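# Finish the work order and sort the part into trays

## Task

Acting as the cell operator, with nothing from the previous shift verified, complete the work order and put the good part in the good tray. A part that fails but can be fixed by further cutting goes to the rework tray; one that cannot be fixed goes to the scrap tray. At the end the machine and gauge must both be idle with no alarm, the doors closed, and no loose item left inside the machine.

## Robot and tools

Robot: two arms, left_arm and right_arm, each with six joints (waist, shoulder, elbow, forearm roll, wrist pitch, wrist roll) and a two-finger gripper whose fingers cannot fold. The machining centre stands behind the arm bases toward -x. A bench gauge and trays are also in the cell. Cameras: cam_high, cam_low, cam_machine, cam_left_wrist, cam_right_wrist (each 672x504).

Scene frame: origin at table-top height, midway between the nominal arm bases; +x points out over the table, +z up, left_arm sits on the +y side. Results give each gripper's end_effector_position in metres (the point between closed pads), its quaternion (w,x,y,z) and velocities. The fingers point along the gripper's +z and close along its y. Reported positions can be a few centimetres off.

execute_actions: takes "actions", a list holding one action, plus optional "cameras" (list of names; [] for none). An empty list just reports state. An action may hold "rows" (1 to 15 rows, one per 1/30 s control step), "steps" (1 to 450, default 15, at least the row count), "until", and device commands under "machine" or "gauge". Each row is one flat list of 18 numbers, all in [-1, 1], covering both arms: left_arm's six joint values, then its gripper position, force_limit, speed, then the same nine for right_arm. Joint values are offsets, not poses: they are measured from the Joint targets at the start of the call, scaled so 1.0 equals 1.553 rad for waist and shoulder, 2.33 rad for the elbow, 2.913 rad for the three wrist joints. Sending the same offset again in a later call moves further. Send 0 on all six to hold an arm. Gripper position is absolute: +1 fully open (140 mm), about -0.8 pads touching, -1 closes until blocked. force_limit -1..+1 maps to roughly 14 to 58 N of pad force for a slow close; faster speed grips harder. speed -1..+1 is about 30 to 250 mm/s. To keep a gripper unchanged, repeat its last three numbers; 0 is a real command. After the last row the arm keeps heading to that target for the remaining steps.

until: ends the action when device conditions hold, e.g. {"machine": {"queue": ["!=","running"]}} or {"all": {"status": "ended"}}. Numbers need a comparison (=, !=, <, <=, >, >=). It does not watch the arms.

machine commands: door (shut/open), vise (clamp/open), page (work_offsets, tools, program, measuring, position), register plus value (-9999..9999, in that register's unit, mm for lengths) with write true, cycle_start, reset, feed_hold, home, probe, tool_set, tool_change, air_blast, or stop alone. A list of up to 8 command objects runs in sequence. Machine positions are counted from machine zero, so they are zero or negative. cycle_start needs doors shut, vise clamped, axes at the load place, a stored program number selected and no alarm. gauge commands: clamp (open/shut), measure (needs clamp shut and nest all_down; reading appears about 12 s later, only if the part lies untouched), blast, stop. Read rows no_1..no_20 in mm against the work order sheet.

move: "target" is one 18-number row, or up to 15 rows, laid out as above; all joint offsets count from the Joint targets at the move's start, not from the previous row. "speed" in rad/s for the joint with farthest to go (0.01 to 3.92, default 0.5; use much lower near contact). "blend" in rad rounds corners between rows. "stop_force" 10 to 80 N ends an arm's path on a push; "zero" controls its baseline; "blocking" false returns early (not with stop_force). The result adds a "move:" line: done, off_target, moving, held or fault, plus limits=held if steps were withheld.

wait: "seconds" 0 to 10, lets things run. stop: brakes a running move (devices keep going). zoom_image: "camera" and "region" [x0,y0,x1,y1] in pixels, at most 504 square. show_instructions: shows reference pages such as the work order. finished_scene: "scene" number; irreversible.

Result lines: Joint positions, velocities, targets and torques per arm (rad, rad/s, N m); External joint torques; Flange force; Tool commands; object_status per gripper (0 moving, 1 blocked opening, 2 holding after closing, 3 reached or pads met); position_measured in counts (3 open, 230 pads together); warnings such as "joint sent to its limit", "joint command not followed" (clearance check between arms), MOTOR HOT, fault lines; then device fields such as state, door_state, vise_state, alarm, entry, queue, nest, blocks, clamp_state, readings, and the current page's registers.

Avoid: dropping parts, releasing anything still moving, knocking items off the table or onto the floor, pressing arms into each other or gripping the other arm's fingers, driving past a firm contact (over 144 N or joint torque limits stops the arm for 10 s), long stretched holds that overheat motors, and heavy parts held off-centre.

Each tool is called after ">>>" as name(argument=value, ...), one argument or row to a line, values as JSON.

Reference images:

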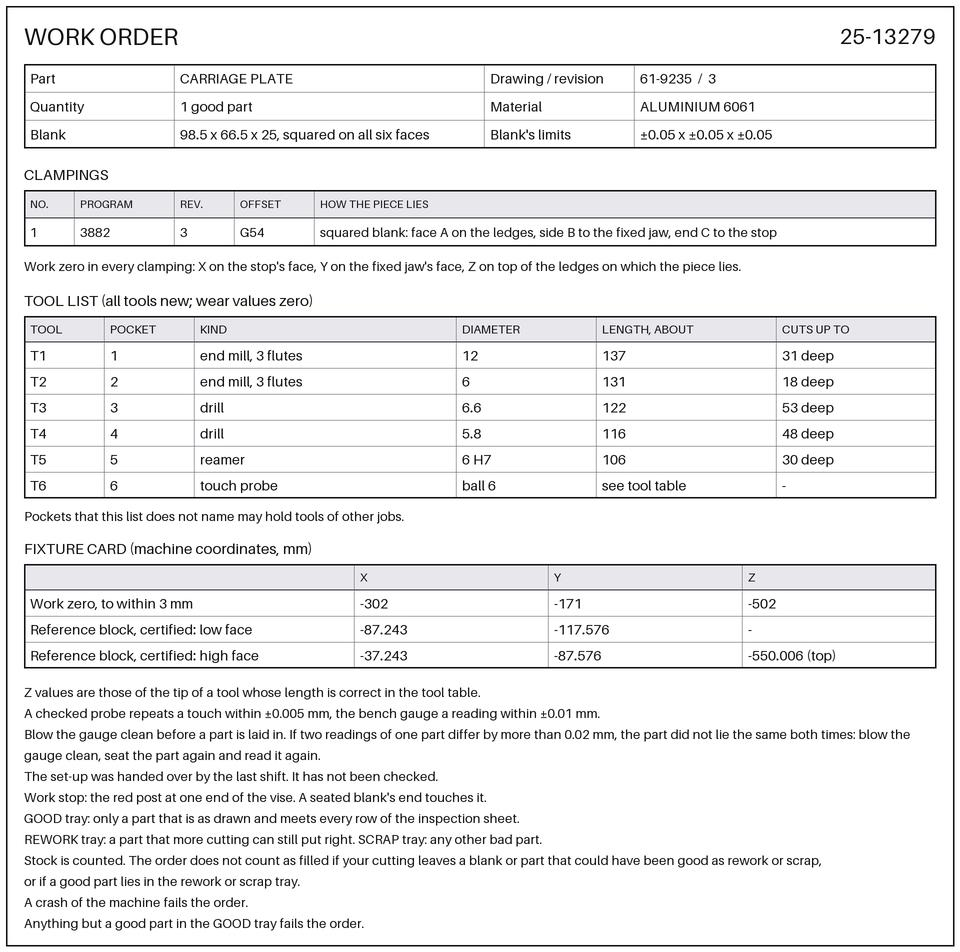

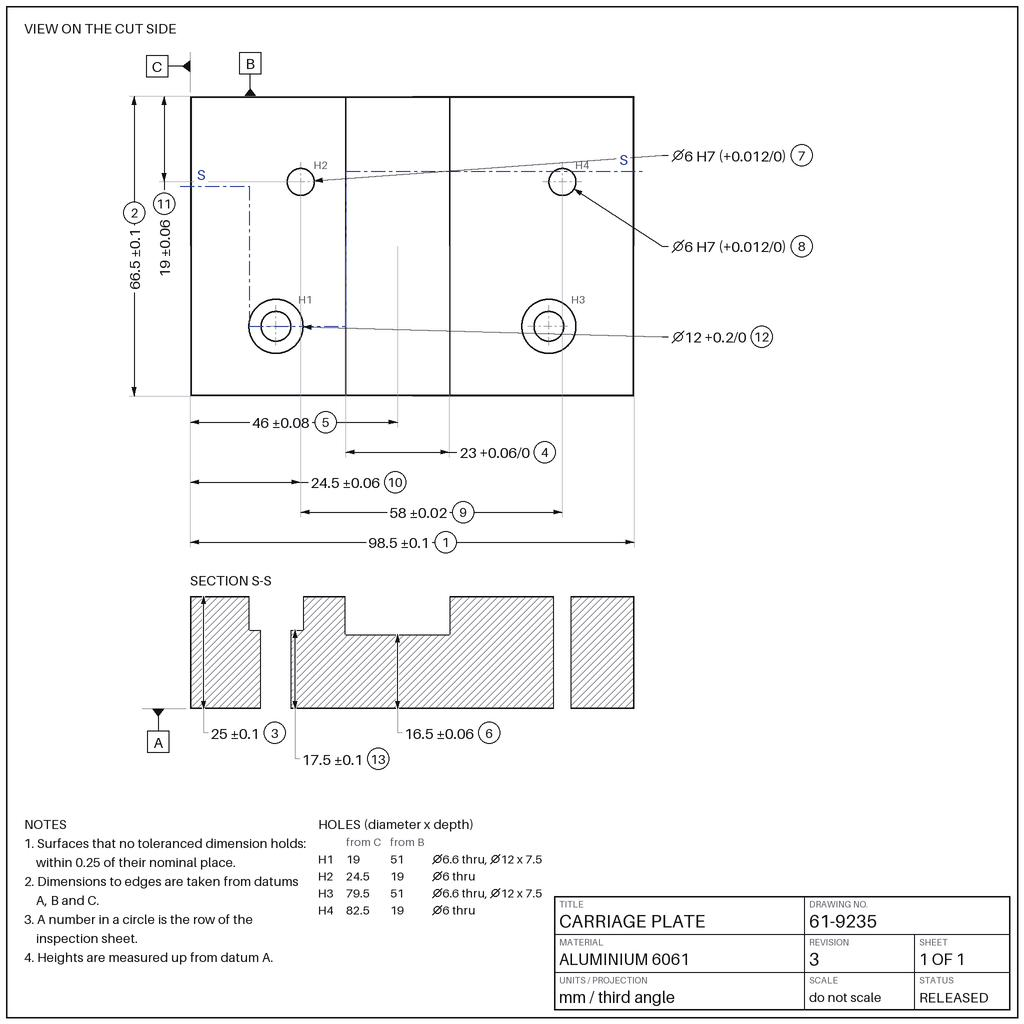

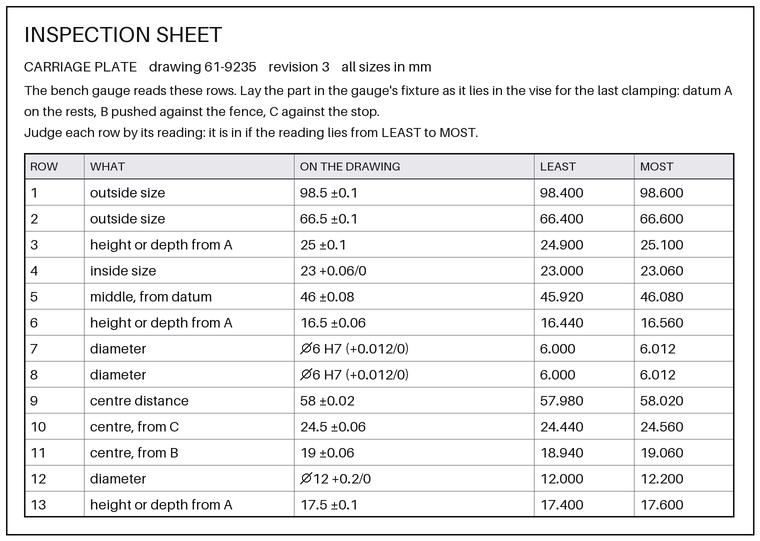

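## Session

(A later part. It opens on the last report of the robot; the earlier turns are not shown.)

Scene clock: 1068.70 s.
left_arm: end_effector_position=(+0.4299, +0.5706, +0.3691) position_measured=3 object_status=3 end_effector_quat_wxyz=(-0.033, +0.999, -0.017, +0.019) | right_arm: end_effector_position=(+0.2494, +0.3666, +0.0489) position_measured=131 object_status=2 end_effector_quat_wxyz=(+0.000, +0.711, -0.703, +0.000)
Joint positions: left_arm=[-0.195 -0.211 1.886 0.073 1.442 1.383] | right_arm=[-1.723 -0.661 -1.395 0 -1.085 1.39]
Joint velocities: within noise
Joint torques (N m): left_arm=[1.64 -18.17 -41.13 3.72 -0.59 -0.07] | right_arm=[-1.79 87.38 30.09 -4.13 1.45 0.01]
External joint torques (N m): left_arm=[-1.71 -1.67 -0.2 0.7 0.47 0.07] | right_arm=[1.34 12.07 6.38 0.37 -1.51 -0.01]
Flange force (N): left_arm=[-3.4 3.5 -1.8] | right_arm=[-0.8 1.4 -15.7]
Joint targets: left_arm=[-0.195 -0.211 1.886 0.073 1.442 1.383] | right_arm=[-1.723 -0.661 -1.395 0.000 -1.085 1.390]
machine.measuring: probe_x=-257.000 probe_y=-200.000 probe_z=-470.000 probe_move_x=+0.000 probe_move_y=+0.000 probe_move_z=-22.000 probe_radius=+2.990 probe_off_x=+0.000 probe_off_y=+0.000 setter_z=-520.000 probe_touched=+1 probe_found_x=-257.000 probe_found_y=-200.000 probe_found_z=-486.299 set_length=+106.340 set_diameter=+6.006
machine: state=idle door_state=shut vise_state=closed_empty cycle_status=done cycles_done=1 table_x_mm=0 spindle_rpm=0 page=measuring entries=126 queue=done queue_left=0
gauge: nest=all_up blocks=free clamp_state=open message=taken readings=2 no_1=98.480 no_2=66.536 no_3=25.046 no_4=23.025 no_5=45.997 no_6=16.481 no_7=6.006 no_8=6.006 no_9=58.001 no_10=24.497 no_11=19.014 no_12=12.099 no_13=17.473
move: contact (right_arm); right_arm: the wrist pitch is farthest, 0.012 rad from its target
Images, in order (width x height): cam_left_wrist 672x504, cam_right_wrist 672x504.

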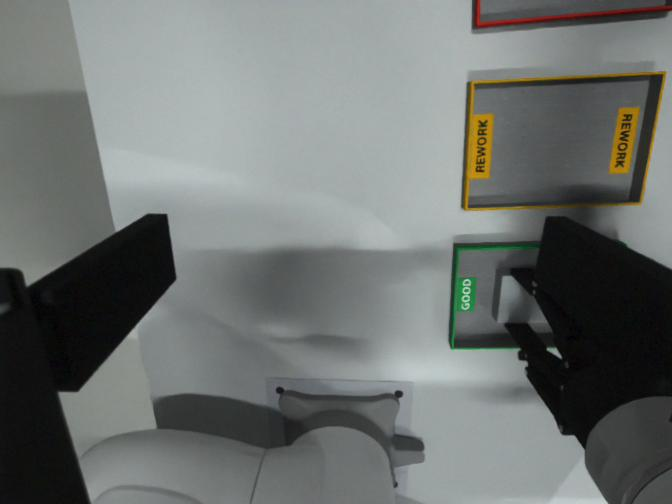

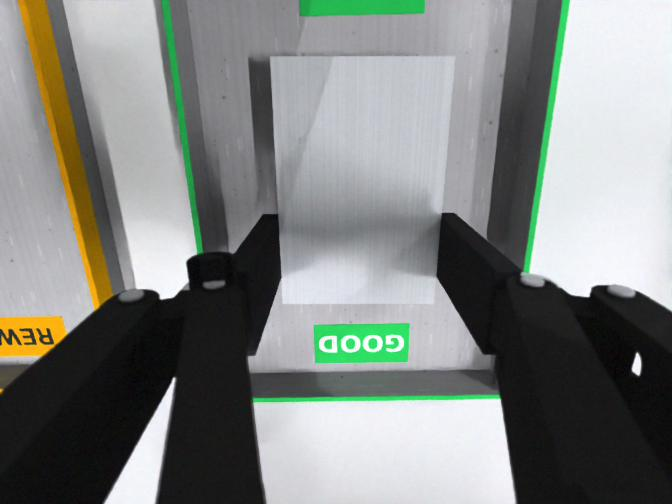

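>>> move(
  target=[0,0,0,0,0,0,1,1,1, 0,0,0,0,0,0,0.15,0,-1],
  cameras=[],
)

>>> move(
  target=[0,0,0,0,0,0,1,1,1, 0,0.0434,0.03575,0,-0.05194,0,0.15,0,-1],
  speed=0.08,
)

Scene clock: 1073.67 s.
left_arm: end_effector_position=(+0.4299, +0.5706, +0.3691) position_measured=3 object_status=3 end_effector_quat_wxyz=(-0.033, +0.999, -0.017, +0.019) | right_arm: end_effector_position=(+0.2494, +0.3665, +0.0488) position_measured=110 object_status=0 end_effector_quat_wxyz=(+0.000, +0.711, -0.703, +0.000)
Joint positions: left_arm=[-0.195 -0.211 1.886 0.073 1.442 1.383] | right_arm=[-1.723 -0.661 -1.395 0 -1.085 1.39]
Joint velocities: within noise
Joint torques (N m): left_arm=[1.69 -17.72 -41.04 3.67 -0.58 -0.07] | right_arm=[-2.07 103.12 36.94 -4.32 0.1 0.05]
External joint torques (N m): left_arm=[-1.78 -2.11 -0.29 0.74 0.46 0.07] | right_arm=[1.97 -4.1 -0.53 0.56 -0.15 -0.05]
Flange force (N): left_arm=[-4.0 3.6 -2.1] | right_arm=[-5.0 1.1 3.3]
Joint targets: left_arm=[-0.195 -0.211 1.886 0.073 1.442 1.383] | right_arm=[-1.723 -0.661 -1.395 0.000 -1.085 1.390]
machine.measuring: probe_x=-257.000 probe_y=-200.000 probe_z=-470.000 probe_move_x=+0.000 probe_move_y=+0.000 probe_move_z=-22.000 probe_radius=+2.990 probe_off_x=+0.000 probe_off_y=+0.000 setter_z=-520.000 probe_touched=+1 probe_found_x=-257.000 probe_found_y=-200.000 probe_found_z=-486.299 set_length=+106.340 set_diameter=+6.006
machine: state=idle door_state=shut vise_state=closed_empty cycle_status=done cycles_done=1 table_x_mm=0 spindle_rpm=0 page=measuring entries=126 queue=done queue_left=0
gauge: nest=all_up blocks=free clamp_state=open message=taken readings=2 no_1=98.480 no_2=66.536 no_3=25.046 no_4=23.025 no_5=45.997 no_6=16.481 no_7=6.006 no_8=6.006 no_9=58.001 no_10=24.497 no_11=19.014 no_12=12.099 no_13=17.473
move: done
No camera images: "cameras" was empty.

Scene clock: 1075.93 s.
left_arm: end_effector_position=(+0.4299, +0.5706, +0.3691) position_measured=3 object_status=3 end_effector_quat_wxyz=(-0.033, +0.999, -0.017, +0.019) | right_arm: end_effector_position=(+0.2494, +0.3661, +0.1505) position_measured=110 object_status=3 end_effector_quat_wxyz=(+0.000, +0.711, -0.703, +0.000)
Joint positions: left_arm=[-0.195 -0.211 1.886 0.073 1.442 1.383] | right_arm=[-1.723 -0.593 -1.312 0 -1.236 1.39]
Joint velocities: within noise
Joint torques (N m): left_arm=[1.55 -18.14 -41.09 3.64 -0.58 -0.1] | right_arm=[-2.26 100.27 38.45 -4.52 -0.23 -0.07]
External joint torques (N m): left_arm=[-1.65 -1.66 -0.22 0.77 0.46 0.09] | right_arm=[2.19 -4.5 0.33 0.52 0.17 0.07]
Flange force (N): left_arm=[-3.3 3.3 -1.9] | right_arm=[-8.1 0.8 2.4]
Joint targets: left_arm=[-0.195 -0.211 1.886 0.073 1.442 1.383] | right_arm=[-1.723 -0.593 -1.312 0.000 -1.236 1.390]
machine.measuring: probe_x=-257.000 probe_y=-200.000 probe_z=-470.000 probe_move_x=+0.000 probe_move_y=+0.000 probe_move_z=-22.000 probe_radius=+2.990 probe_off_x=+0.000 probe_off_y=+0.000 setter_z=-520.000 probe_touched=+1 probe_found_x=-257.000 probe_found_y=-200.000 probe_found_z=-486.299 set_length=+106.340 set_diameter=+6.006
machine: state=idle door_state=shut vise_state=closed_empty cycle_status=done cycles_done=1 table_x_mm=0 spindle_rpm=0 page=measuring entries=126 queue=done queue_left=0
gauge: nest=all_up blocks=free clamp_state=open message=taken readings=2 no_1=98.480 no_2=66.536 no_3=25.046 no_4=23.025 no_5=45.997 no_6=16.481 no_7=6.006 no_8=6.006 no_9=58.001 no_10=24.497 no_11=19.014 no_12=12.099 no_13=17.473
move: done

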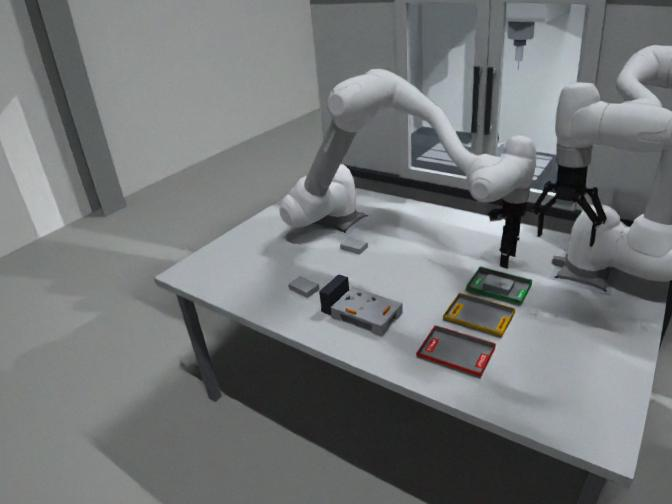

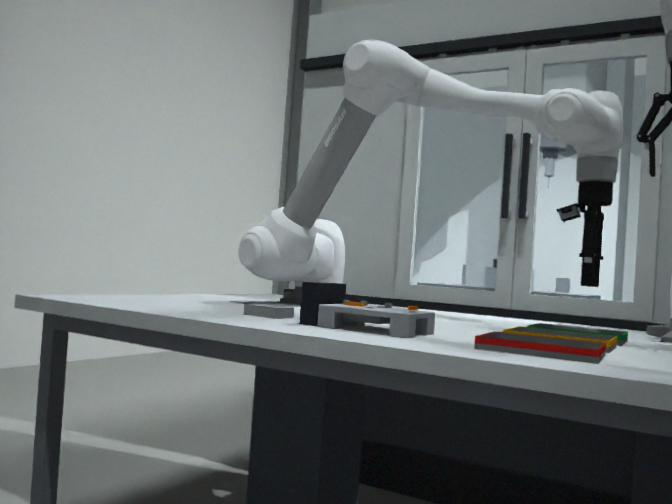

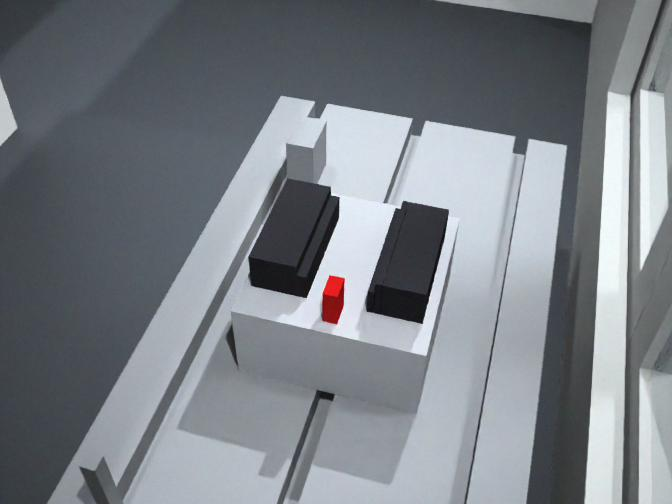

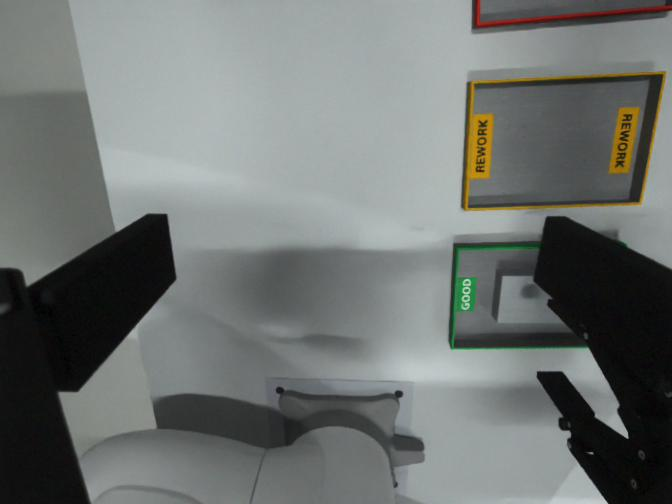

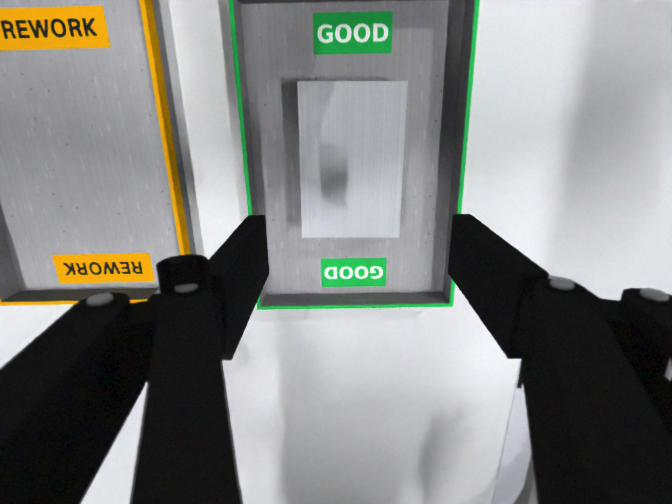

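>>> finished_scene(
  scene=1,
)

The scene is finished: the task was done.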